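# Stack the standing pallet collar onto the pallet's collar

## Task

Lift the pallet collar that stands upright and lower it so it rests squarely aligned on top of the collar already sitting on the pallet.

## Robot and tools

Robots: four identical i2rt Big YAM arms, arm1 to arm4. Each has six revolute joints, a two-finger gripper and a wrist camera that sits above the hand and looks toward the fingertips when joints 1 and 6 are at zero and the hand points level and forward. Reach is about 1.0 m from the joint1 axis. Two fixed room cameras exist: cam_high and cam_low. Wrist cameras are arm1_cam_wrist to arm4_cam_wrist.

Frame: one shared scene frame, origin on the floor, +z up, lengths in metres. Each arm's foot (base_link) faces its own +x. Feet: arm1 at (-0.449, -0.868, 0.858), quat wxyz (0.721, 0.002, 0.006, 0.693); arm2 at (0.221, -0.877, 0.850), (0.666, 0.001, -0.004, 0.746); arm3 at (1.002, -0.052, 0.852), (0.107, 0.005, 0.005, -0.994); arm4 at (-0.910, -0.163, 0.906), (0.993, 0.006, -0.002, -0.120). The reported hand point lies between the finger pads, roughly 1 cm short of the tips. Fingers extend along the hand's +z; they open and close along its y axis. hand_target is where the hand would be at the joint targets currently held.

Tool move: arguments arm1, arm2, arm3, arm4 (one object per arm; omit an arm to leave it on its previous command) and optional cameras (list of camera names; omitted or ["all"] gives every camera, [] gives none). Each arm object may contain:
- joints: absolute joint targets by name, radians: joint1_rad -2.879..2.879 (turn about foot, positive counter-clockwise seen from above, 0 points along foot +x); joint2_rad 0..3.141 (shoulder; 0 = upper arm back and roughly level, positive raises then brings it forward); joint3_rad 0..3.019 (elbow; 0 = folded, positive opens); joint4_rad -1.692..1.57 (hand pitch, positive tips fingers up); joint5_rad -1.57..1.57 (hand yaw, positive to the arm's right); joint6_rad -2.094..2.094 (hand roll, positive clockwise viewed from behind). gripper_m is the fingertip gap in metres, 0..0.093, also absolute.
- target: a single list of 7 numbers [x, y, z, qw, qx, qy, qz], an absolute hand pose in the scene frame (metres plus unit quaternion), in the same layout as the printed hand line. The hand travels a straight line from its current hand_target to it. When target is given, joints may only contain gripper_m.
- speed: top linear speed of that path, 0.002..0.5 m/s, default 0.25; rotation is capped at twice that value in rad/s. Only allowed with target.
All arms in one call start together; all hand paths in one call finish together, paced by the slowest. Paths ignore obstacles and other arms. A path needing over 10 s is cut short. Hands lag, drift and often end a centimetre or more off; near full stretch they can overshoot speed. Unknown keys make a call invalid; out-of-range values get it refused, and a refusal cancels the remaining move/wait/finished_scene calls of that reply.

Tool wait: seconds 0..10, plus cameras as above; commands nothing and returns full state. zoom_image: camera name and region [x0, y0, x1, y1] in pixels, top-left origin, up to 504x504, of that camera's latest image. read_manual gives only licence text. finished_scene(scene) ends the current scene irreversibly; the collar must remain seated without help.

Results: a move line per commanded arm, "done" or its worst status (e.g. time_out). joint_status and hand_status describe how each motion ended: off_target (stopped short, may still push), time_out (the joint keeps a nearby target and pushes toward it; on_its_own lists those not yet there, where "held at" is a target not a reading), not_followed (a self/arm-collision check withheld targets; "joint command not followed" or "pose unreachable" reported). Arms listed under "as last shown" were not commanded; their omitted lines are unchanged. pictures names the images in order; frames can be slightly older than the state. Joint velocities (rad/s, gripper m/s) say "within noise" when still. Joint torques (N m, arm joints only) include gravity and offsets; joints 3 and 4 wrap sign past ±28.

Gripper: holding a rigid part firmly reads up to 0.005 m under its width; closed on nothing reads 0.000..0.002; free-air readings can be up to 0.002 wide. Commanding about 0.005 below the touch reading gives full force (about 50-64 N per pad). Open well above the reading to release.

Cautions: never let two arms press together hard; that ends the scene, and the collision check can react too late (fingers, gripper housings and cameras may meet). Arms do not stop on contact and keep pushing; to relieve a stuck joint, command its reported position. Sustained pushing, holding loads or staying stretched heats motors: a MOTOR HOT line appears at 85 °C, and at 100 °C an OVER-TEMPERATURE FAULT drops the arm for 30-60 s or more, after which keys read limit_stop_at_motor_heat and must be resent. Do not knock anything out of the work area or onto the floor, drop the collar, release it while moving, or slam it. Loose objects may occasionally get nudged by outside pushes. The scene keeps running while you deliberate, holding the last commands. Favour smooth, low-effort motion.

Each tool is called after "Emit:" by a JSON object that holds its "api" and its "payload".

## Session

Emit:
{"api": "move", "payload": {}}

Scene clock: 0.00 s.
Joint torques (N m): no reading
Motor temperatures (°C): arm1=[31 38 36 30 37 29 36] | arm2=[32 31 27 34 33 27 31] | arm3=[29 32 35 37 28 30 28] | arm4=[36 28 37 30 29 34 28]
Heat: arm1: hottest joint2_rad 38 °C; arm2: hottest joint4_rad 34 °C; arm3: hottest joint4_rad 37 °C; arm4: hottest joint3_rad 37 °C.
Joint velocities: within noise
arm1.joint_positions: joint1_rad=-0.398 joint2_rad=+0.470 joint3_rad=+1.390 joint4_rad=-1.240 joint5_rad=+0.115 joint6_rad=+0.097 gripper_m=+0.09396
arm1.joint_status: not commanded
arm1.hand: x=-0.3492 y=-0.7115 z=+1.4449 quat_wxyz=(-0.499, +0.372, -0.723, -0.299) (m; scene frame)
arm1.hand_target: x=-0.3509 y=-0.7153 z=+1.4564 quat_wxyz=(-0.508, +0.368, -0.717, -0.306) (m; scene frame)
arm1.hand_status: not commanded
arm2.joint_positions: joint1_rad=+0.088 joint2_rad=+0.484 joint3_rad=+1.404 joint4_rad=-1.425 joint5_rad=-0.290 joint6_rad=+0.382 gripper_m=+0.09396
arm2.joint_status: not commanded
arm2.hand: x=+0.1399 y=-0.7350 z=+1.4055 quat_wxyz=(-0.132, +0.603, -0.605, -0.503) (m; scene frame)
arm2.hand_target: x=+0.1405 y=-0.7382 z=+1.4154 quat_wxyz=(-0.138, +0.600, -0.600, -0.511) (m; scene frame)
arm2.hand_status: not commanded
arm3.joint_positions: joint1_rad=-0.295 joint2_rad=+0.553 joint3_rad=+1.337 joint4_rad=-1.279 joint5_rad=+0.134 joint6_rad=+0.463 gripper_m=+0.09396
arm3.joint_status: not commanded
arm3.hand: x=+0.7796 y=-0.0168 z=+1.3910 quat_wxyz=(-0.035, -0.819, +0.261, +0.511) (m; scene frame)
arm3.hand_target: x=+0.7824 y=-0.0171 z=+1.4028 quat_wxyz=(-0.037, -0.812, +0.259, +0.522) (m; scene frame)
arm3.hand_status: not commanded
arm4.joint_positions: joint1_rad=+0.170 joint2_rad=+0.616 joint3_rad=+1.374 joint4_rad=-1.499 joint5_rad=+0.177 joint6_rad=-0.496 gripper_m=+0.09396
arm4.joint_status: not commanded
arm4.hand: x=-0.7070 y=-0.2144 z=+1.4101 quat_wxyz=(-0.367, +0.155, -0.899, +0.185) (m; scene frame)
arm4.hand_target: x=-0.7087 y=-0.2144 z=+1.4233 quat_wxyz=(-0.381, +0.153, -0.892, +0.188) (m; scene frame)
arm4.hand_status: not commanded
pictures: arm1_cam_wrist, arm2_cam_wrist, arm3_cam_wrist, arm4_cam_wrist, cam_high, cam_low
Images, in order (width x height): arm1_cam_wrist 672x504, arm2_cam_wrist 672x504, arm3_cam_wrist 672x504, arm4_cam_wrist 672x504, cam_high 672x504, cam_low 672x504.

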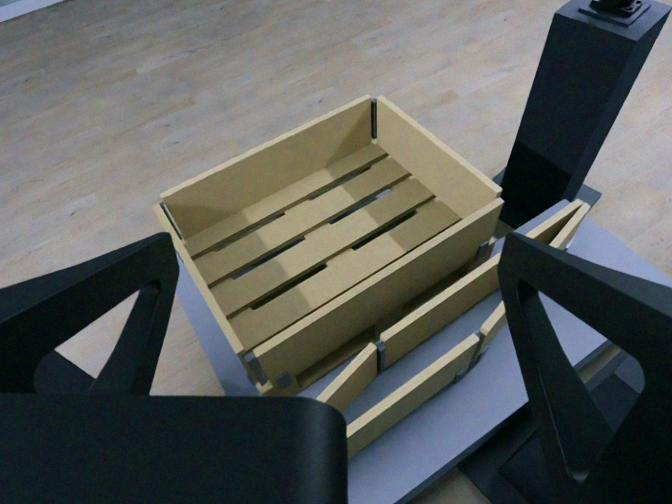

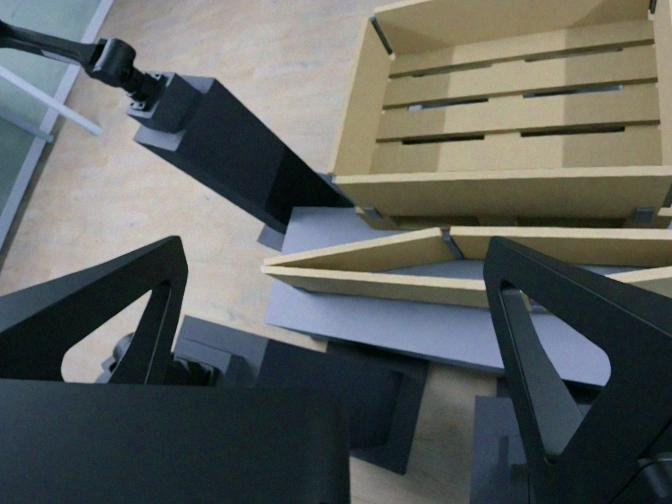

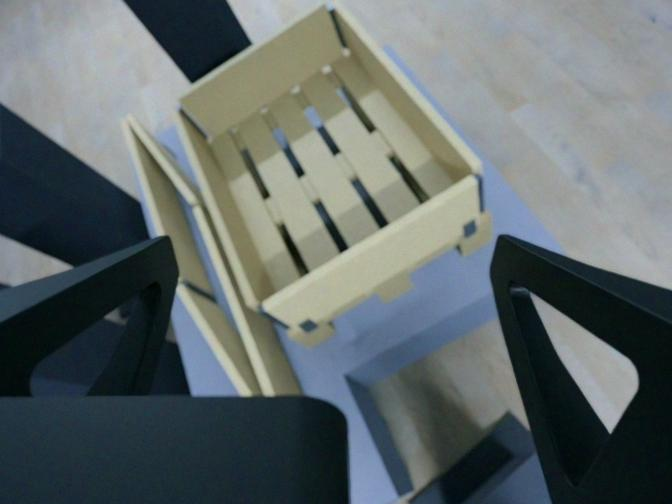

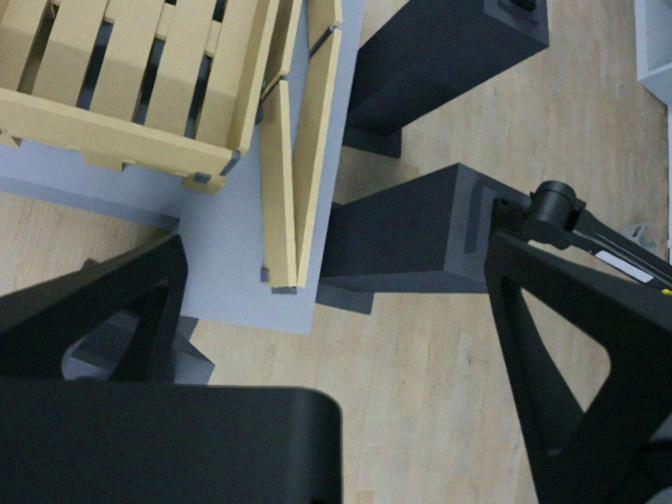

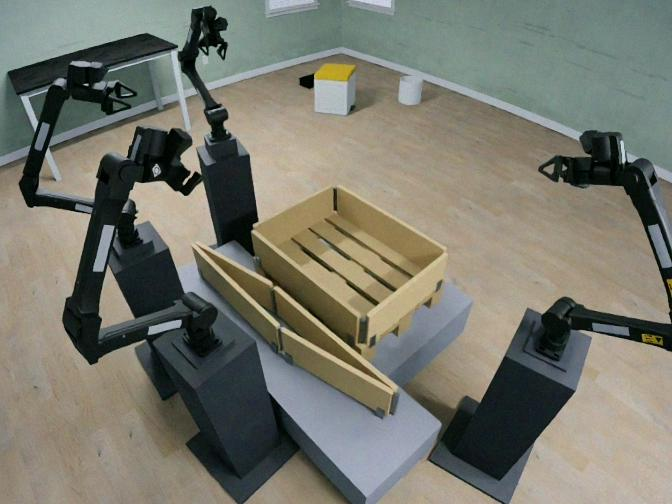

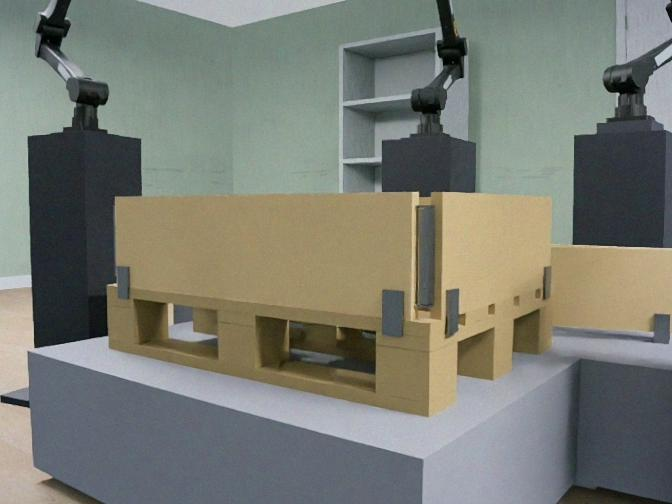

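Emit:
{"api": "zoom_image", "payload": {"camera": "arm3_cam_wrist", "region": [80, 80, 340, 420]}}

Emit:
{"api": "zoom_image", "payload": {"camera": "arm2_cam_wrist", "region": [240, 160, 672, 460]}}

Emit:
{"api": "zoom_image", "payload": {"camera": "arm1_cam_wrist", "region": [230, 180, 630, 480]}}

Emit:
{"api": "zoom_image", "payload": {"camera": "arm4_cam_wrist", "region": [180, 0, 400, 320]}}

Emit:
{"api": "zoom_image", "payload": {"camera": "cam_high", "region": [160, 160, 480, 440]}}

Emit:
{"api": "zoom_image", "payload": {"camera": "cam_low", "region": [380, 180, 672, 420]}}

Scaled by 1.482 from the camera's 672x504 image, which has a finer 960x720 frame.

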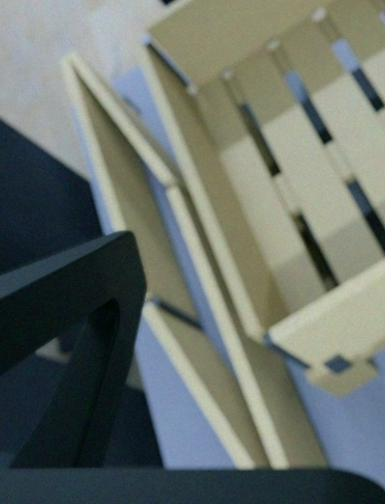

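Scaled by 1.167 from the camera's 672x504 image, which has a finer 960x720 frame.

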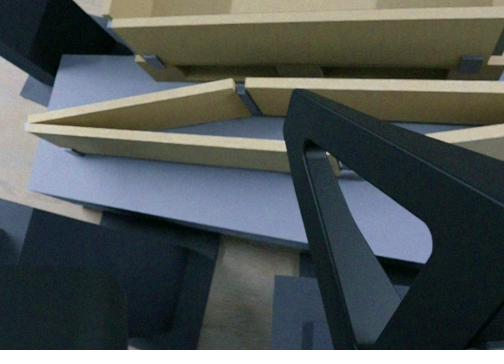

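Scaled by 1.260 from the camera's 672x504 image, which has a finer 960x720 frame.

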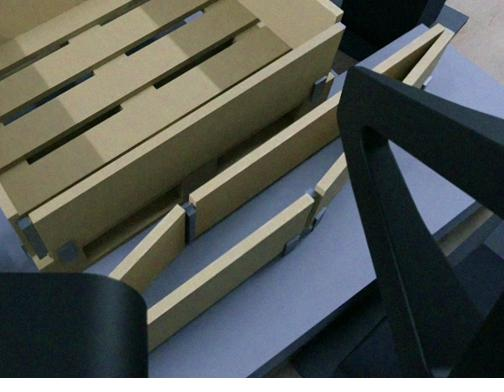

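Scaled by 1.575 from the camera's 672x504 image, which has a finer 960x720 frame.

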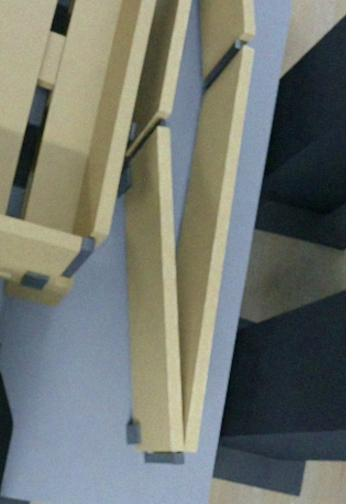

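Scaled by 1.575 from the camera's 672x504 image, which has a finer 960x720 frame.

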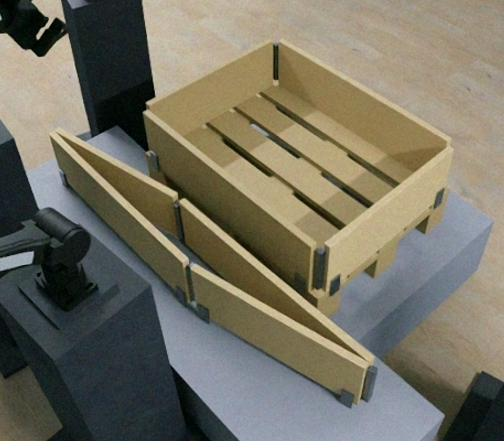

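Scaled by 1.726 from the camera's 672x504 image, which has a finer 960x720 frame.

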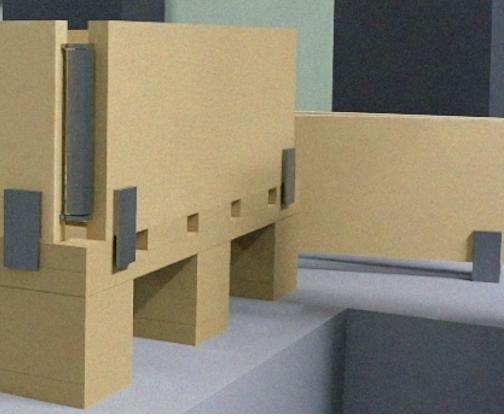

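Emit:
{"api": "move", "payload": {"arm1": {"target":[-0.5,-0.55,0.85,0,0.7071,-0.7071,0]}, "arm3": {"target":[0.5,-0.45,0.85,0,0.924,0.383,0]}, "cameras": ["arm1_cam_wrist","arm3_cam_wrist"]}}

Emit:
{"api": "move", "payload": {"arm2": {"target":[0.1,-0.55,0.85,0,0.7071,-0.7071,0]}, "arm4": {"target":[-0.35,-0.38,0.85,0,0.276,0.961,0]}}}

Scene clock: 70.00 s.
Joint torques (N m): arm1=[1.38 -7.41 11.26 0.62 -0.11 -0.11] | arm2=[0.32 4.84 9.25 1.62 -0.13 -0.22] | arm3=[2.43 -19.37 11.38 0.02 -0.11 -0.22] | arm4=[0.09 0.03 11.03 1.83 0.08 -0.08]
Motor temperatures (°C): arm1=[31 38 40 30 35 28 34] | arm2=[32 31 32 33 32 26 30] | arm3=[29 32 44 37 28 29 28] | arm4=[36 28 46 30 28 33 28]
Heat: arm1: hottest joint3_rad 40 °C; arm2: hottest joint4_rad 33 °C; arm3: hottest joint3_rad 44 °C; arm4: hottest joint3_rad 46 °C.
move: arm1 off_target; arm3 off_target
Joint velocities: within noise
arm1.joint_positions: joint1_rad=+0.189 joint2_rad=+1.463 joint3_rad=+0.633 joint4_rad=-0.790 joint5_rad=+0.017 joint6_rad=+0.185 gripper_m=+0.09396
arm1.joint_status: not commanded
arm1.hand: x=-0.4904 y=-0.5770 z=+0.8434 quat_wxyz=(+0.013, +0.695, -0.719, +0.023) (m; scene frame)
arm1.hand_target: x=-0.4996 y=-0.5527 z=+0.8525 quat_wxyz=(+0.000, +0.705, -0.710, +0.002) (m; scene frame)
arm1.hand_status: off_target (0.029 m and 3.6 deg from the pose sent, 0.635 m and 78.5 deg at the start)
arm2, arm4: as last shown
arm3.joint_positions: joint1_rad=+0.443 joint2_rad=+2.142 joint3_rad=+1.694 joint4_rad=-1.137 joint5_rad=+0.006 joint6_rad=-0.091 gripper_m=+0.09397
arm3.joint_status: not commanded
arm3.hand: x=+0.5071 y=-0.4326 z=+0.8444 quat_wxyz=(+0.008, -0.931, -0.366, -0.012) (m; scene frame)
arm3.hand_target: x=+0.5011 y=-0.4481 z=+0.8517 quat_wxyz=(+0.004, -0.925, -0.379, -0.001) (m; scene frame)
arm3.hand_status: off_target (0.020 m and 2.7 deg from the pose sent, 0.747 m and 97.9 deg at the start)
pictures: arm1_cam_wrist, arm3_cam_wrist
Images, in order (width x height): arm1_cam_wrist 672x504, arm3_cam_wrist 672x504.

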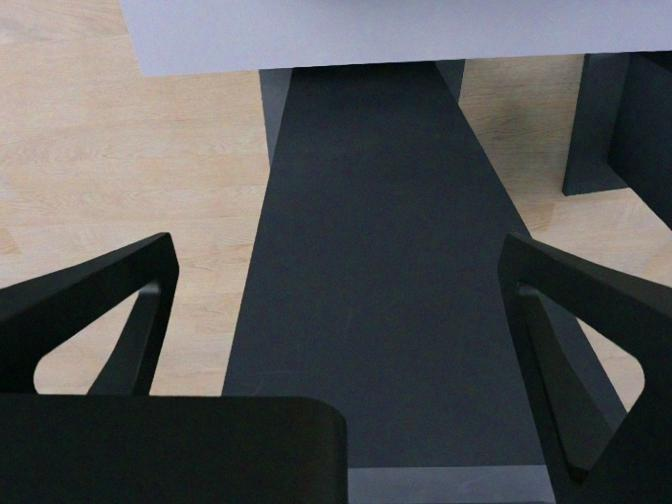

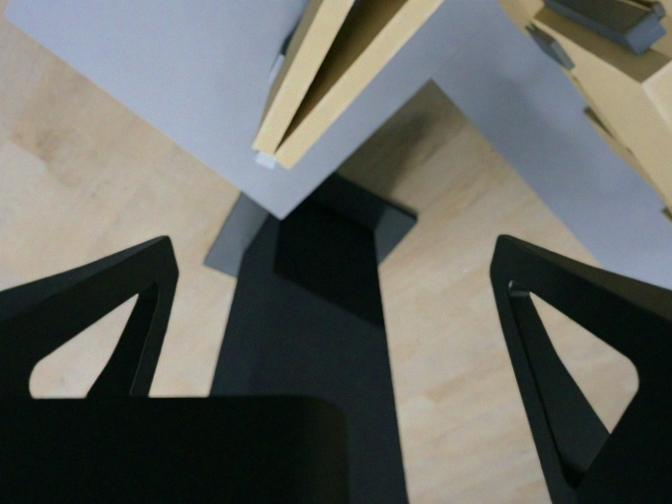

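Scene clock: 73.77 s.
Joint torques (N m): arm1=[1.38 -7.41 11.26 0.61 -0.11 -0.11] | arm2=[0.91 -9.58 9.5 0.5 0.12 -0.28] | arm3=[2.43 -19.31 11.34 0.02 -0.11 -0.23] | arm4=[-0.5 -19.55 11.7 0.02 -0.04 0.02]
Motor temperatures (°C): arm1=[31 38 40 30 35 28 34] | arm2=[32 31 32 33 32 26 30] | arm3=[29 32 44 36 28 29 28] | arm4=[36 28 46 30 28 33 28]
Heat: arm1: hottest joint3_rad 40 °C; arm2: hottest joint4_rad 33 °C; arm3: hottest joint3_rad 44 °C; arm4: hottest joint3_rad 46 °C.
move: arm2 off_target; arm4 off_target
Joint velocities: within noise
arm1.joint_positions: joint1_rad=+0.189 joint2_rad=+1.463 joint3_rad=+0.633 joint4_rad=-0.789 joint5_rad=+0.017 joint6_rad=+0.185 gripper_m=+0.09396
arm1.joint_status: not commanded
arm1.hand: x=-0.4905 y=-0.5766 z=+0.8434 quat_wxyz=(+0.013, +0.695, -0.719, +0.023) (m; scene frame)
arm1.hand_target: x=-0.4996 y=-0.5523 z=+0.8525 quat_wxyz=(+0.000, +0.704, -0.710, +0.002) (m; scene frame)
arm1.hand_status: not commanded
arm2.joint_positions: joint1_rad=+0.237 joint2_rad=+1.517 joint3_rad=+0.726 joint4_rad=-0.818 joint5_rad=-0.012 joint6_rad=+0.368 gripper_m=+0.09396
arm2.joint_status: not commanded
arm2.hand: x=+0.1074 y=-0.5687 z=+0.8463 quat_wxyz=(+0.009, +0.700, -0.714, +0.014) (m; scene frame)
arm2.hand_target: x=+0.0989 y=-0.5518 z=+0.8521 quat_wxyz=(+0.001, +0.708, -0.707, -0.002) (m; scene frame)
arm2.hand_status: off_target (0.020 m and 2.2 deg from the pose sent, 0.587 m and 62.6 deg at the start)
arm3.joint_positions: joint1_rad=+0.443 joint2_rad=+2.142 joint3_rad=+1.694 joint4_rad=-1.137 joint5_rad=+0.006 joint6_rad=-0.093 gripper_m=+0.09397
arm3.joint_status: not commanded
arm3.hand: x=+0.5071 y=-0.4326 z=+0.8444 quat_wxyz=(+0.008, -0.930, -0.366, -0.012) (m; scene frame)
arm3.hand_target: x=+0.5010 y=-0.4482 z=+0.8517 quat_wxyz=(+0.004, -0.925, -0.380, -0.001) (m; scene frame)
arm3.hand_status: not commanded
arm4.joint_positions: joint1_rad=-0.118 joint2_rad=+2.149 joint3_rad=+1.495 joint4_rad=-0.946 joint5_rad=+0.008 joint6_rad=+0.182 gripper_m=+0.09396
arm4.joint_status: not commanded
arm4.hand: x=-0.3652 y=-0.3675 z=+0.8394 quat_wxyz=(+0.013, -0.266, -0.964, -0.004) (m; scene frame)
arm4.hand_target: x=-0.3508 y=-0.3795 z=+0.8517 quat_wxyz=(-0.001, -0.278, -0.961, -0.004) (m; scene frame)
arm4.hand_status: off_target (0.022 m and 2.0 deg from the pose sent, 0.685 m and 69.7 deg at the start)
pictures: arm1_cam_wrist, arm2_cam_wrist, arm3_cam_wrist, arm4_cam_wrist, cam_high, cam_low
Images, in order (width x height): arm1_cam_wrist 672x504, arm2_cam_wrist 672x504, arm3_cam_wrist 672x504, arm4_cam_wrist 672x504, cam_high 672x504, cam_low 672x504.

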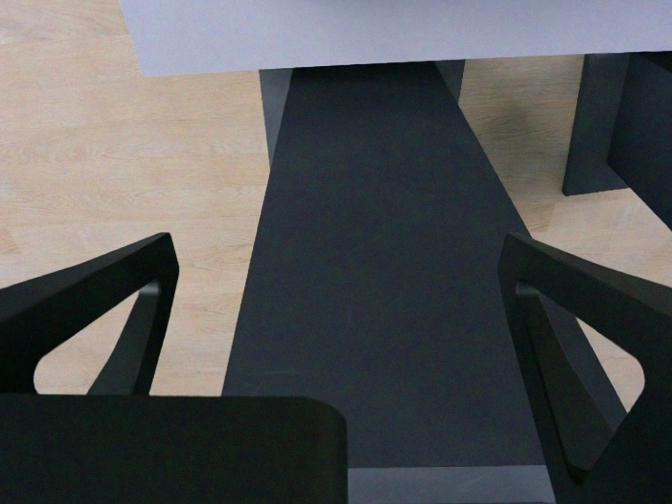

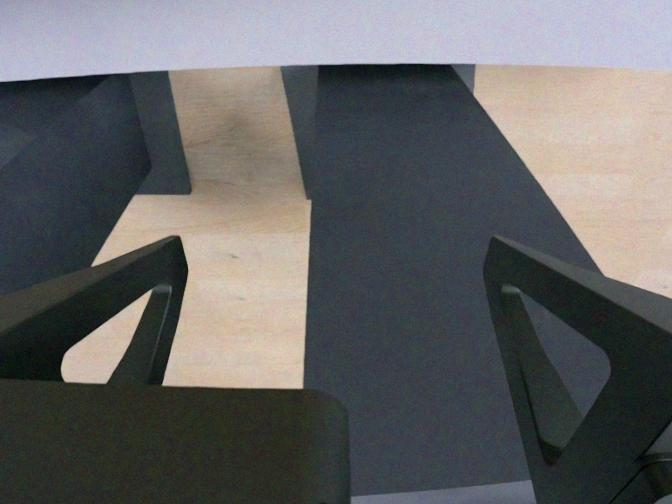

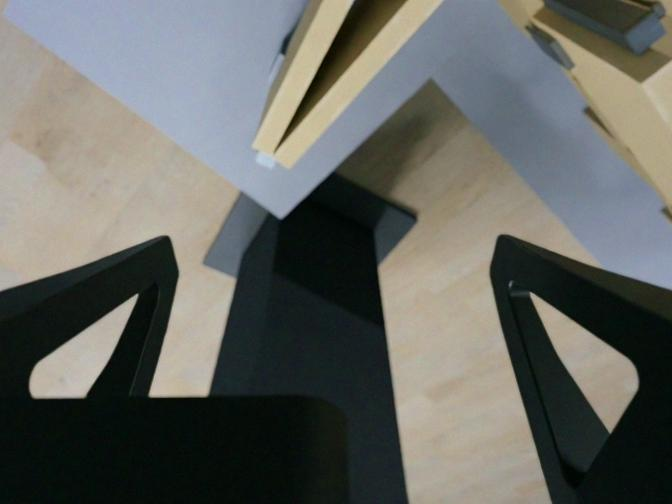

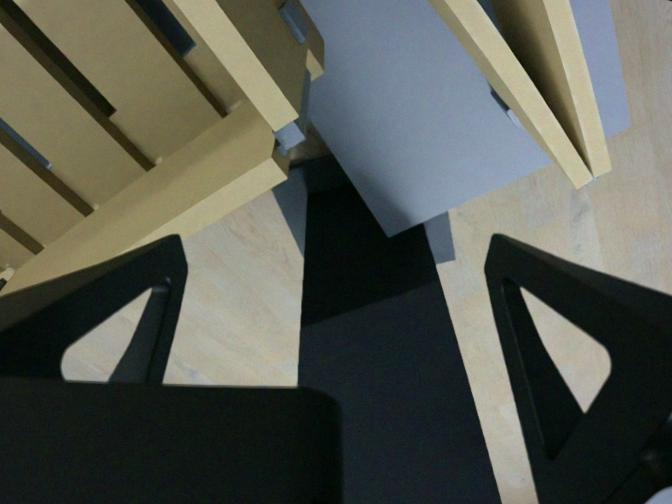

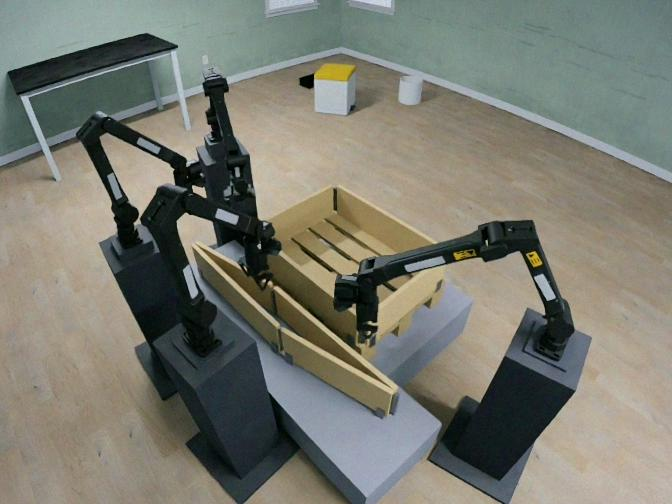

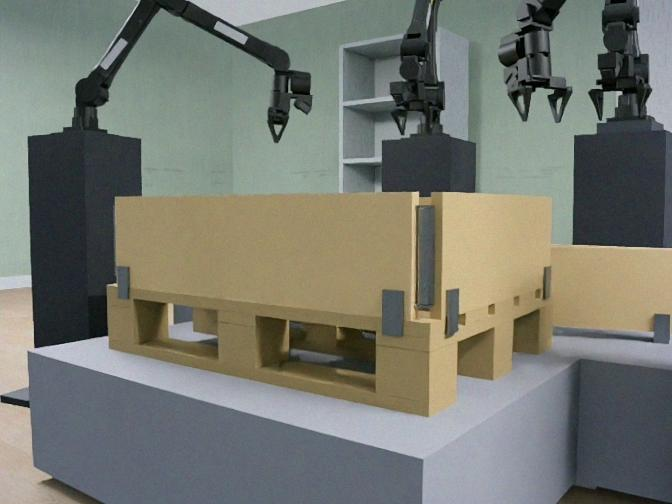

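Emit:
{"api": "move", "payload": {"arm1": {"target":[-0.54,-0.56,0.64,0,0.9994,0.035,0]}, "arm2": {"target":[0.08,-0.55,0.64,0,0.035,0.9994,0]}, "arm3": {"target":[0.46,-0.44,0.64,0,0.996,0.087,0]}, "arm4": {"target":[-0.27,-0.47,0.64,0,-0.087,0.996,0]}}}

Scene clock: 97.90 s.
Joint torques (N m): arm1=[1.38 -10.7 2.54 0.61 -0.21 -0.11] | arm2=[0.91 -12.98 2.96 0.43 0.19 -0.03] | arm3=[0.21 -20.95 9.52 0.58 -0.06 0.11] | arm4=[-0.62 -23.12 11.67 -0.02 0.04 -0.23]
Motor temperatures (°C): arm1=[31 38 41 30 35 28 34] | arm2=[32 31 32 33 31 26 30] | arm3=[29 33 45 36 28 29 27] | arm4=[36 31 48 29 28 32 28]
Heat: arm1: hottest joint3_rad 41 °C; arm2: hottest joint4_rad 33 °C; arm3: hottest joint3_rad 45 °C; arm4: hottest joint3_rad 48 °C.
move: arm1 off_target; arm2 done; arm3 off_target; arm4 off_target
Joint velocities: within noise
arm1.joint_positions: joint1_rad=+0.309 joint2_rad=+2.140 joint3_rad=+0.658 joint4_rad=-0.102 joint5_rad=+0.026 joint6_rad=-1.344 gripper_m=+0.09397
arm1.joint_status: not commanded
arm1.hand: x=-0.5310 y=-0.5656 z=+0.6435 quat_wxyz=(+0.005, +1.000, +0.022, +0.009) (m; scene frame)
arm1.hand_target: x=-0.5380 y=-0.5596 z=+0.6403 quat_wxyz=(-0.001, +0.999, +0.035, +0.005) (m; scene frame)
arm1.hand_status: off_target (0.011 m and 1.9 deg from the pose sent, 0.210 m and 96.0 deg at the start)
arm2.joint_positions: joint1_rad=+0.289 joint2_rad=+2.137 joint3_rad=+0.749 joint4_rad=-0.201 joint5_rad=-0.010 joint6_rad=+2.028 gripper_m=+0.09397
arm2.joint_status: not commanded
arm2.hand: x=+0.0849 y=-0.5559 z=+0.6437 quat_wxyz=(-0.001, -0.027, -1.000, +0.006) (m; scene frame)
arm2.hand_target: x=+0.0800 y=-0.5502 z=+0.6401 quat_wxyz=(+0.000, -0.030, -1.000, +0.000) (m; scene frame)
arm2.hand_status: done (0.008 m and 1.2 deg from the pose sent, 0.209 m and 93.0 deg at the start)
arm3.joint_positions: joint1_rad=+0.422 joint2_rad=+2.524 joint3_rad=+1.806 joint4_rad=-0.870 joint5_rad=-0.005 joint6_rad=+0.423 gripper_m=+0.09397
arm3.joint_status: not commanded
arm3.hand: x=+0.4790 y=-0.4386 z=+0.6401 quat_wxyz=(+0.007, -0.994, -0.107, -0.013) (m; scene frame)
arm3.hand_target: x=+0.4611 y=-0.4397 z=+0.6403 quat_wxyz=(-0.001, -0.996, -0.091, -0.001) (m; scene frame)
arm3.hand_status: off_target (0.019 m and 2.8 deg from the pose sent, 0.210 m and 33.0 deg at the start)
arm4.joint_positions: joint1_rad=-0.197 joint2_rad=+2.761 joint3_rad=+2.098 joint4_rad=-0.929 joint5_rad=+0.022 joint6_rad=-0.602 gripper_m=+0.09396
arm4.joint_status: not commanded
arm4.hand: x=-0.2806 y=-0.4571 z=+0.6337 quat_wxyz=(+0.011, +0.083, -0.996, -0.002) (m; scene frame)
arm4.hand_target: x=-0.2711 y=-0.4712 z=+0.6404 quat_wxyz=(+0.001, +0.083, -0.997, +0.005) (m; scene frame)
arm4.hand_status: off_target (0.018 m and 1.3 deg from the pose sent, 0.244 m and 40.9 deg at the start)
pictures: arm1_cam_wrist, arm2_cam_wrist, arm3_cam_wrist, arm4_cam_wrist, cam_high, cam_low
Images, in order (width x height): arm1_cam_wrist 672x504, arm2_cam_wrist 672x504, arm3_cam_wrist 672x504, arm4_cam_wrist 672x504, cam_high 672x504, cam_low 672x504.

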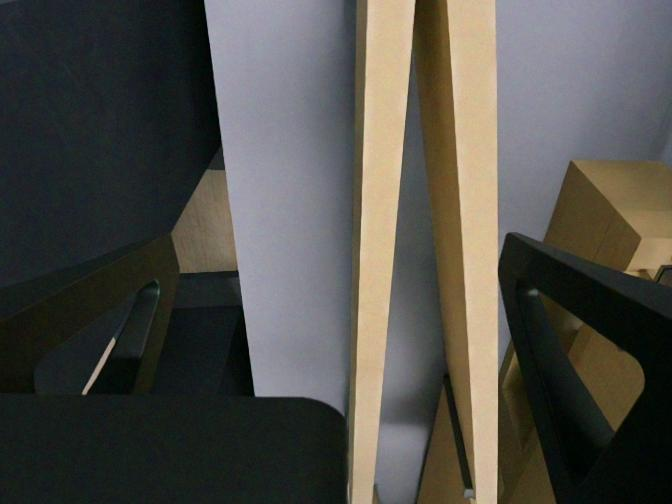

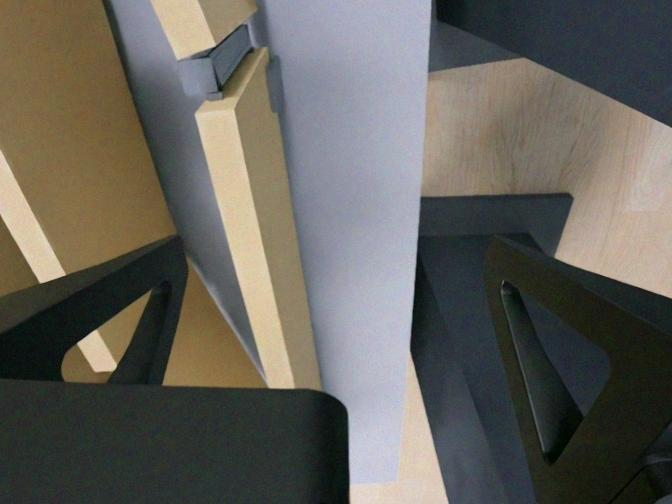

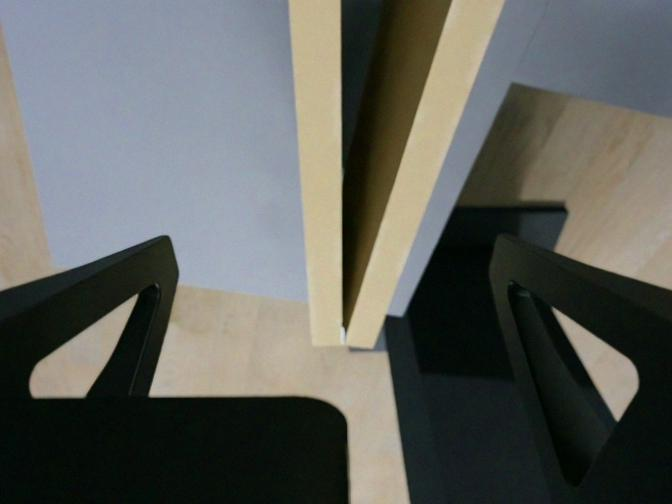

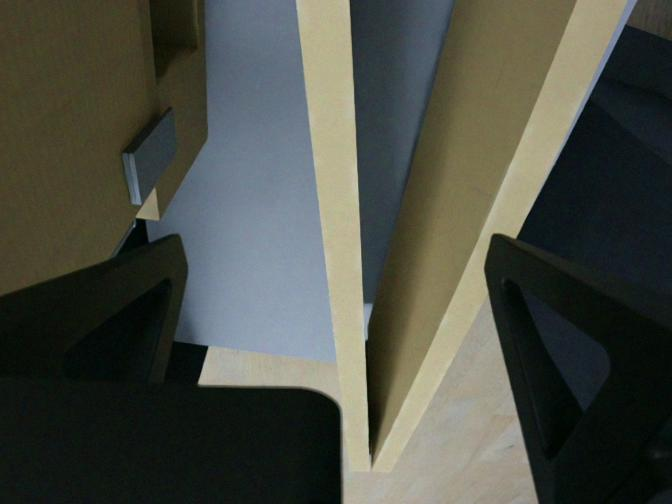

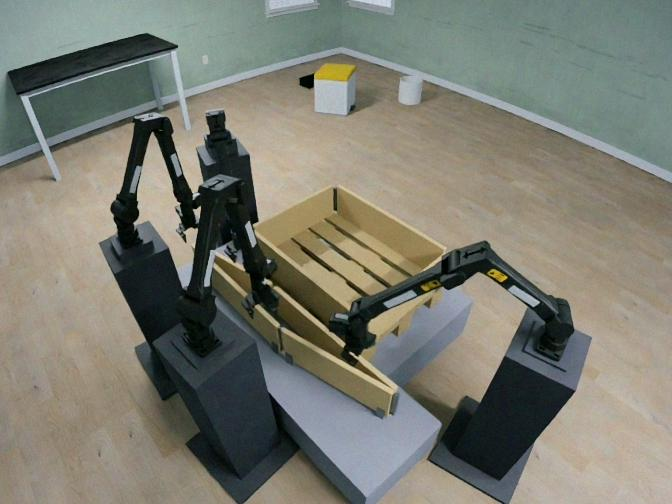

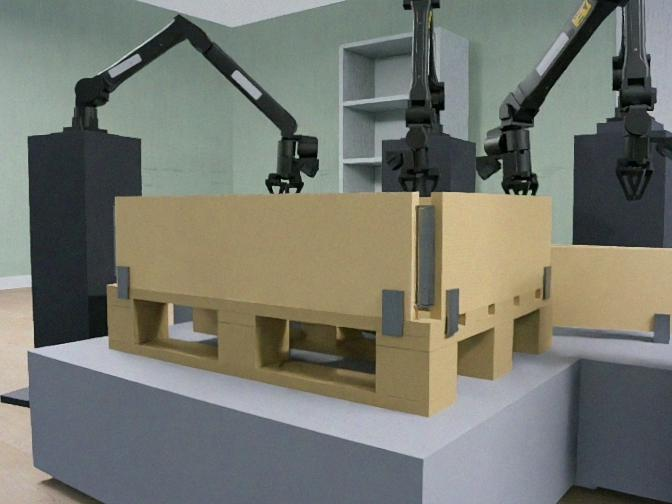

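Emit:
{"api": "zoom_image", "payload": {"camera": "arm2_cam_wrist", "region": [0, 0, 504, 400]}}

Emit:
{"api": "zoom_image", "payload": {"camera": "cam_high", "region": [160, 180, 440, 440]}}

Scaled by 1.000.

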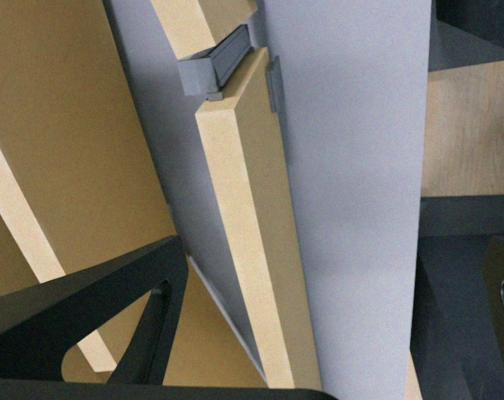

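Scaled by 1.800 from the camera's 672x504 image, which has a finer 960x720 frame.

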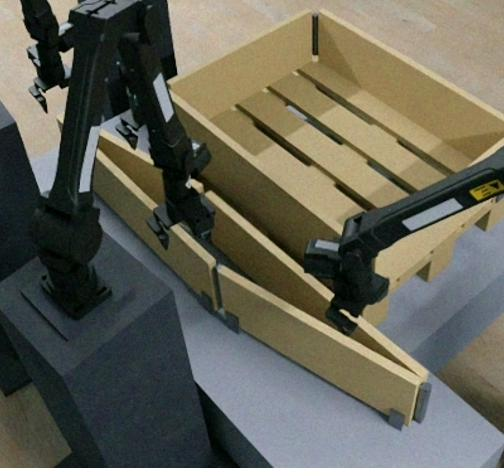

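Emit:
{"api": "move", "payload": {"arm1": {"target":[-0.497,-0.536,0.605,0,0.999,0.045,0]}, "arm2": {"target":[0.015,-0.505,0.605,0,-0.005,1,0]}, "arm3": {"target":[0.432,-0.452,0.605,0,0.9955,0.095,0]}, "arm4": {"target":[-0.27,-0.47,0.605,0,-0.115,0.9934,0]}}}

Scene clock: 148.30 s.
Joint torques (N m): arm1=[-0.38 -11.46 1.8 0.61 -0.22 -0.1] | arm2=[-0.09 -15.5 3.82 -0.4 0.16 -0.05] | arm3=[0.21 -22.3 9.88 0.03 0.05 -0.08] | arm4=[-0.5 -23.71 11.33 0.62 -0.11 -0.22]
Motor temperatures (°C): arm1=[31 40 38 30 34 28 33] | arm2=[32 33 29 32 31 26 29] | arm3=[29 38 45 36 28 28 27] | arm4=[35 38 48 29 28 32 28]
Heat: arm1: hottest joint2_rad 40 °C; arm2: hottest joint2_rad 33 °C; arm3: hottest joint3_rad 45 °C; arm4: hottest joint3_rad 48 °C.
move: arm1 done; arm2 done; arm3 off_target; arm4 off_target
Joint velocities: within noise
arm1.joint_positions: joint1_rad=+0.187 joint2_rad=+2.258 joint3_rad=+0.737 joint4_rad=-0.057 joint5_rad=+0.014 joint6_rad=-1.506 gripper_m=+0.09397
arm1.joint_status: not commanded
arm1.hand: x=-0.4983 y=-0.5412 z=+0.6093 quat_wxyz=(+0.005, +0.999, +0.042, +0.002) (m; scene frame)
arm1.hand_target: x=-0.4971 y=-0.5365 z=+0.6051 quat_wxyz=(+0.001, +0.999, +0.044, +0.000) (m; scene frame)
arm1.hand_status: done (0.007 m and 0.7 deg from the pose sent, 0.059 m and 2.9 deg at the start)
arm2.joint_positions: joint1_rad=+0.399 joint2_rad=+2.281 joint3_rad=+0.979 joint4_rad=-0.261 joint5_rad=-0.009 joint6_rad=+2.056 gripper_m=+0.09397
arm2.joint_status: not commanded
arm2.hand: x=+0.0140 y=-0.5062 z=+0.6105 quat_wxyz=(+0.004, +0.014, -1.000, -0.005) (m; scene frame)
arm2.hand_target: x=+0.0154 y=-0.5052 z=+0.6051 quat_wxyz=(-0.001, +0.005, -1.000, +0.000) (m; scene frame)
arm2.hand_status: done (0.006 m and 1.2 deg from the pose sent, 0.095 m and 3.8 deg at the start)
arm3.joint_positions: joint1_rad=+0.413 joint2_rad=+2.665 joint3_rad=+1.993 joint4_rad=-0.902 joint5_rad=-0.005 joint6_rad=+0.423 gripper_m=+0.09397
arm3.joint_status: not commanded
arm3.hand: x=+0.4477 y=-0.4536 z=+0.6031 quat_wxyz=(+0.003, -0.995, -0.102, -0.007) (m; scene frame)
arm3.hand_target: x=+0.4324 y=-0.4517 z=+0.6053 quat_wxyz=(+0.000, -0.995, -0.095, +0.000) (m; scene frame)
arm3.hand_status: off_target (0.016 m and 1.2 deg from the pose sent, 0.060 m and 2.2 deg at the start)
arm4.joint_positions: joint1_rad=-0.197 joint2_rad=+2.844 joint3_rad=+2.153 joint4_rad=-0.930 joint5_rad=+0.017 joint6_rad=-0.667 gripper_m=+0.09396
arm4.joint_status: not commanded
arm4.hand: x=-0.2880 y=-0.4522 z=+0.5943 quat_wxyz=(+0.022, +0.115, -0.993, -0.012) (m; scene frame)
arm4.hand_target: x=-0.2714 y=-0.4696 z=+0.6058 quat_wxyz=(+0.001, +0.115, -0.993, +0.000) (m; scene frame)
arm4.hand_status: off_target (0.027 m and 2.9 deg from the pose sent, 0.033 m and 3.9 deg at the start)
pictures: arm1_cam_wrist, arm2_cam_wrist, arm3_cam_wrist, arm4_cam_wrist, cam_high, cam_low
Images, in order (width x height): arm1_cam_wrist 672x504, arm2_cam_wrist 672x504, arm3_cam_wrist 672x504, arm4_cam_wrist 672x504, cam_high 672x504, cam_low 672x504.

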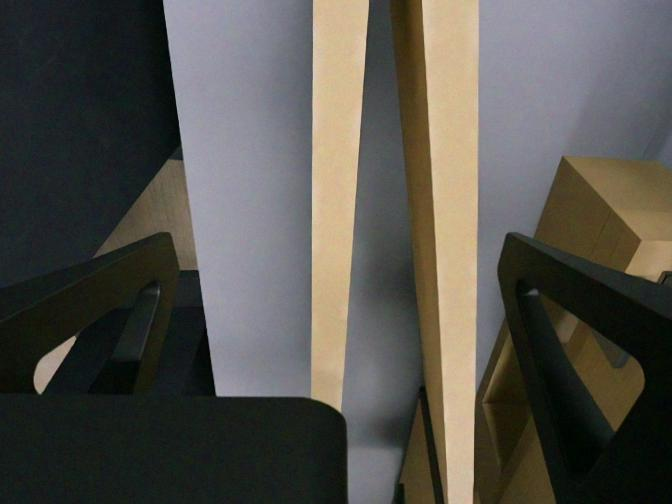

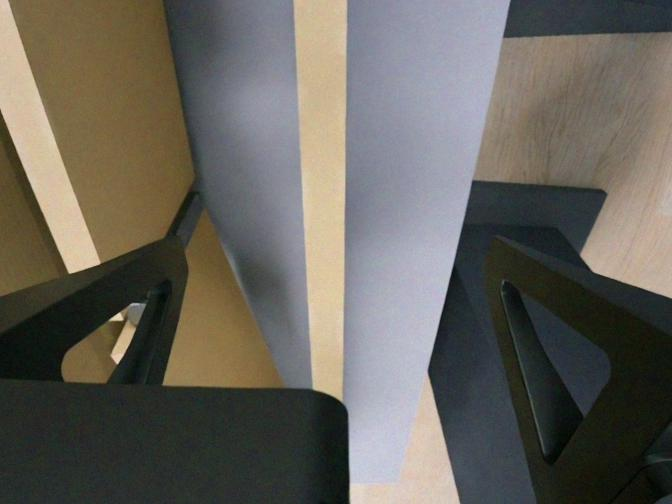

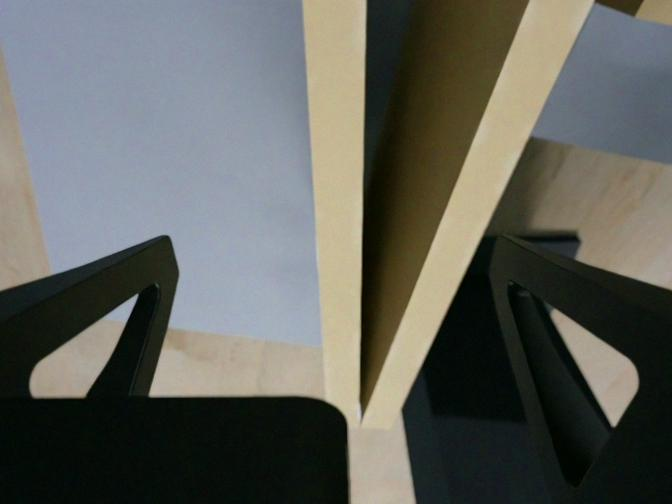

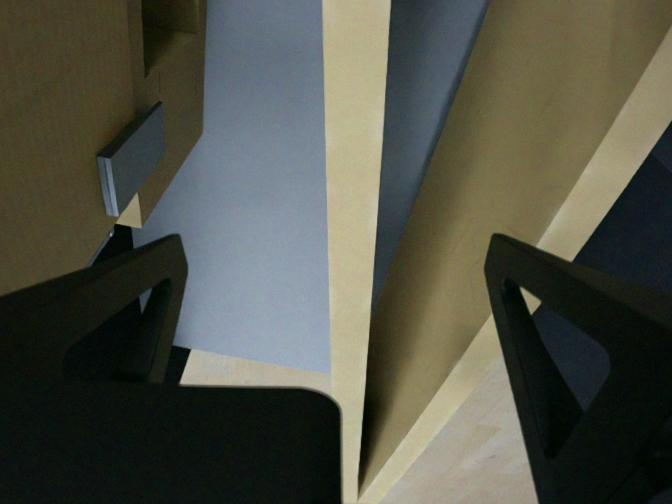

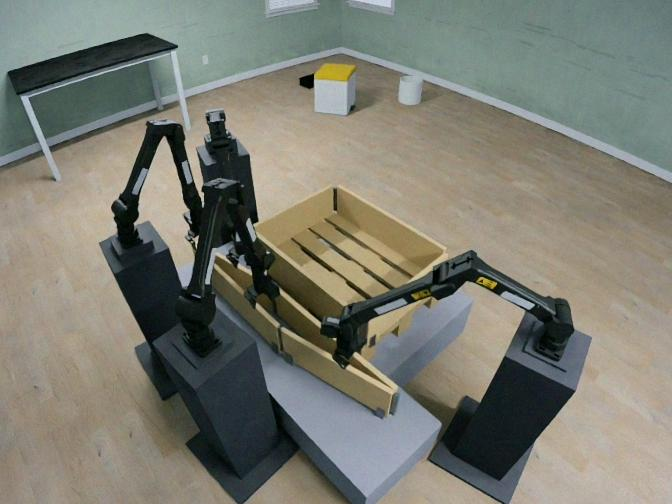

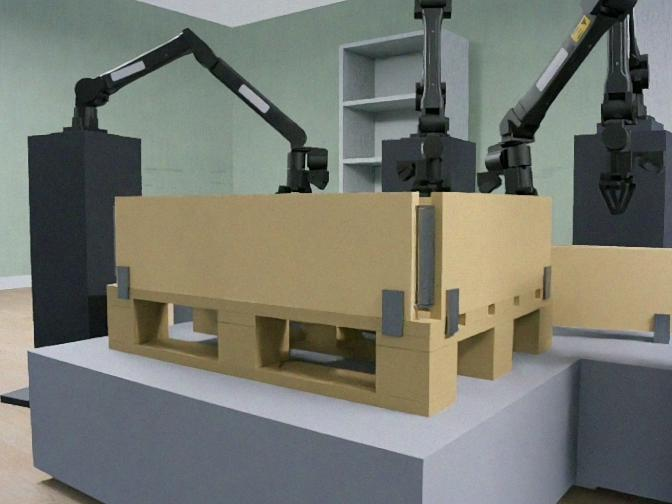

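Emit:
{"api": "move", "payload": {"arm1": {"target":[-0.469,-0.535,0.555,0,0.9994,0.035,0],"joints":{"gripper_m":0.042}}, "arm2": {"target":[0.015,-0.499,0.555,0,-0.005,1,0],"joints":{"gripper_m":0.05}}, "arm3": {"target":[0.432,-0.452,0.555,0,0.9955,0.097,0],"joints":{"gripper_m":0.05}}, "arm4": {"target":[-0.27,-0.478,0.562,0,-0.12,0.9927,0],"joints":{"gripper_m":0.05}}}}

Scene clock: 163.20 s.
Joint torques (N m): arm1=[-0.56 -12.45 0.5 0.62 -0.18 -0.11] | arm2=[-0.38 -16.85 2.78 0.39 0.12 -0.1] | arm3=[0.15 -23 9.46 0.42 0.06 -0.11] | arm4=[-0.44 -23.88 11.38 0.34 -0.11 -0.24]
Motor temperatures (°C): arm1=[31 40 38 30 34 28 32] | arm2=[32 34 29 32 31 26 29] | arm3=[29 38 46 35 28 28 27] | arm4=[35 37 50 29 28 31 28]
Heat: arm1: hottest joint2_rad 40 °C; arm2: hottest joint2_rad 34 °C; arm3: hottest joint3_rad 46 °C; arm4: hottest joint3_rad 50 °C.
move: arm1 done; arm2 done; arm3 off_target; arm4 off_target
Joint velocities: within noise
arm1.joint_positions: joint1_rad=+0.104 joint2_rad=+2.420 joint3_rad=+0.804 joint4_rad=+0.041 joint5_rad=+0.012 joint6_rad=-1.574 gripper_m=+0.04211
arm1.joint_status: all done
arm1.hand: x=-0.4719 y=-0.5378 z=+0.5582 quat_wxyz=(+0.004, +0.999, +0.034, +0.001) (m; scene frame)
arm1.hand_target: x=-0.4693 y=-0.5350 z=+0.5551 quat_wxyz=(+0.000, +0.999, +0.035, +0.000) (m; scene frame)
arm1.hand_status: done (0.005 m and 0.5 deg from the pose sent, 0.062 m and 1.0 deg at the start)
arm2.joint_positions: joint1_rad=+0.398 joint2_rad=+2.427 joint3_rad=+1.055 joint4_rad=-0.215 joint5_rad=-0.009 joint6_rad=+2.057 gripper_m=+0.05009
arm2.joint_status: all done
arm2.hand: x=+0.0143 y=-0.5056 z=+0.5583 quat_wxyz=(-0.002, +0.013, -1.000, +0.006) (m; scene frame)
arm2.hand_target: x=+0.0149 y=-0.4990 z=+0.5552 quat_wxyz=(+0.000, +0.004, -1.000, +0.000) (m; scene frame)
arm2.hand_status: done (0.007 m and 1.1 deg from the pose sent, 0.056 m and 1.2 deg at the start)
arm3.joint_positions: joint1_rad=+0.413 joint2_rad=+2.775 joint3_rad=+2.062 joint4_rad=-0.879 joint5_rad=-0.005 joint6_rad=+0.423 gripper_m=+0.05007
arm3.joint_status: all done
arm3.hand: x=+0.4517 y=-0.4506 z=+0.5500 quat_wxyz=(+0.008, -0.995, -0.102, -0.015) (m; scene frame)
arm3.hand_target: x=+0.4325 y=-0.4515 z=+0.5556 quat_wxyz=(+0.000, -0.995, -0.097, +0.000) (m; scene frame)
arm3.hand_status: off_target (0.020 m and 2.0 deg from the pose sent, 0.051 m and 1.1 deg at the start)
arm4.joint_positions: joint1_rad=-0.210 joint2_rad=+2.960 joint3_rad=+2.273 joint4_rad=-0.924 joint5_rad=+0.016 joint6_rad=-0.688 gripper_m=+0.05007
arm4.joint_status: all done
arm4.hand: x=-0.2860 y=-0.4623 z=+0.5508 quat_wxyz=(+0.017, +0.119, -0.993, -0.010) (m; scene frame)
arm4.hand_target: x=-0.2709 y=-0.4777 z=+0.5626 quat_wxyz=(-0.001, +0.120, -0.993, +0.000) (m; scene frame)
arm4.hand_status: off_target (0.025 m and 2.3 deg from the pose sent, 0.045 m and 2.9 deg at the start)
pictures: arm1_cam_wrist, arm2_cam_wrist, arm3_cam_wrist, arm4_cam_wrist, cam_high, cam_low
Images, in order (width x height): arm1_cam_wrist 672x504, arm2_cam_wrist 672x504, arm3_cam_wrist 672x504, arm4_cam_wrist 672x504, cam_high 672x504, cam_low 672x504.

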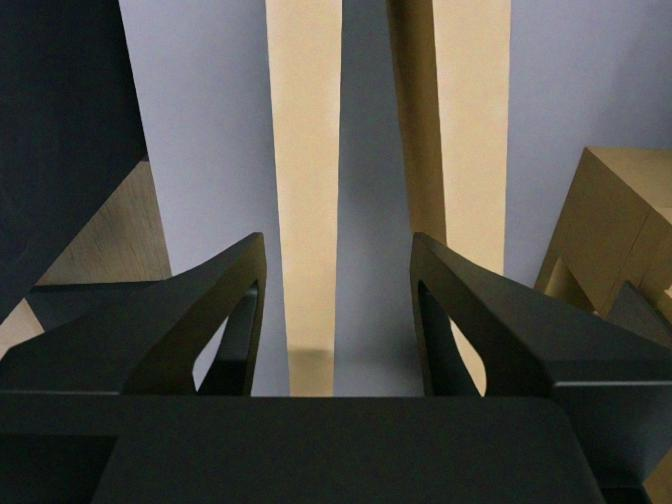

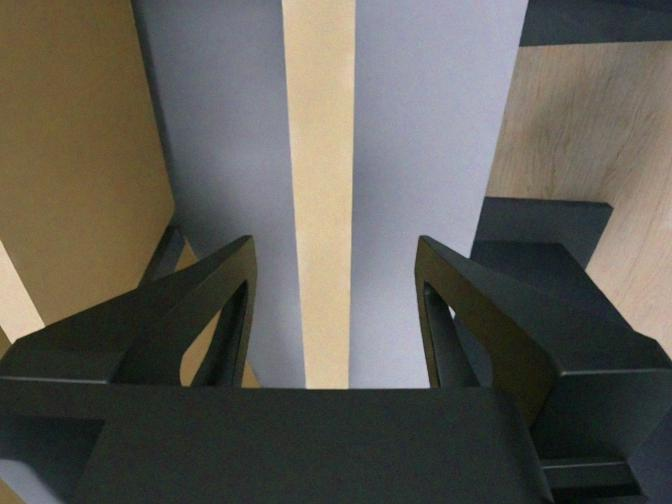

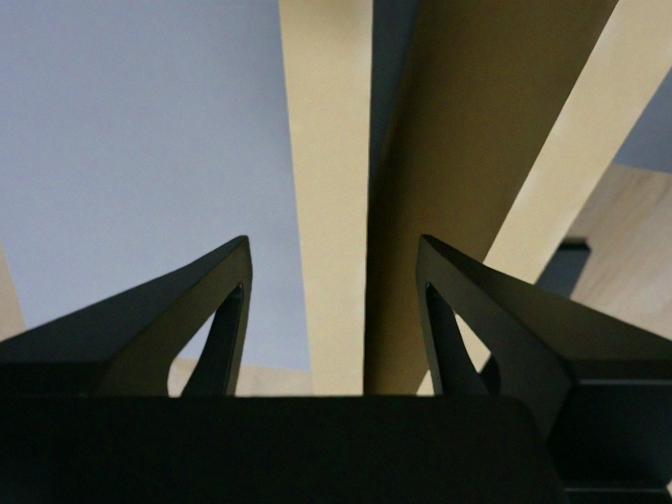

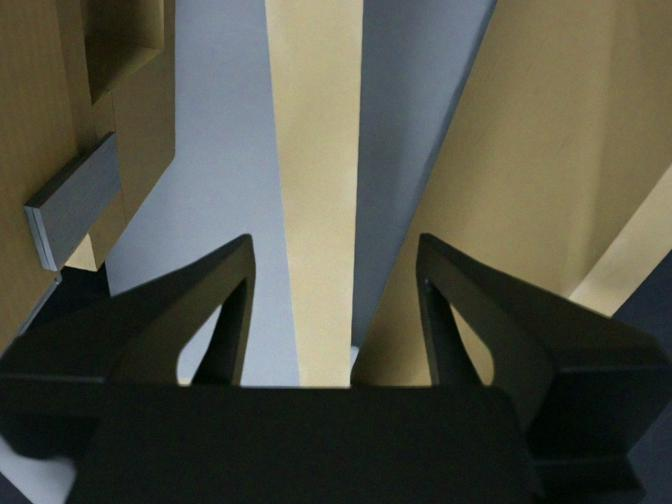

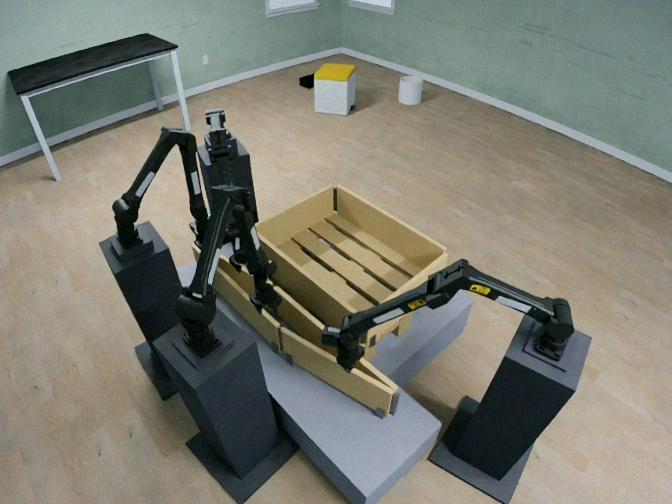

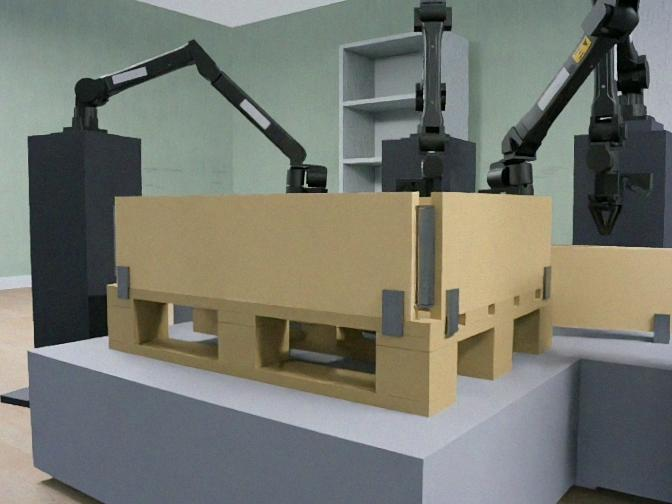

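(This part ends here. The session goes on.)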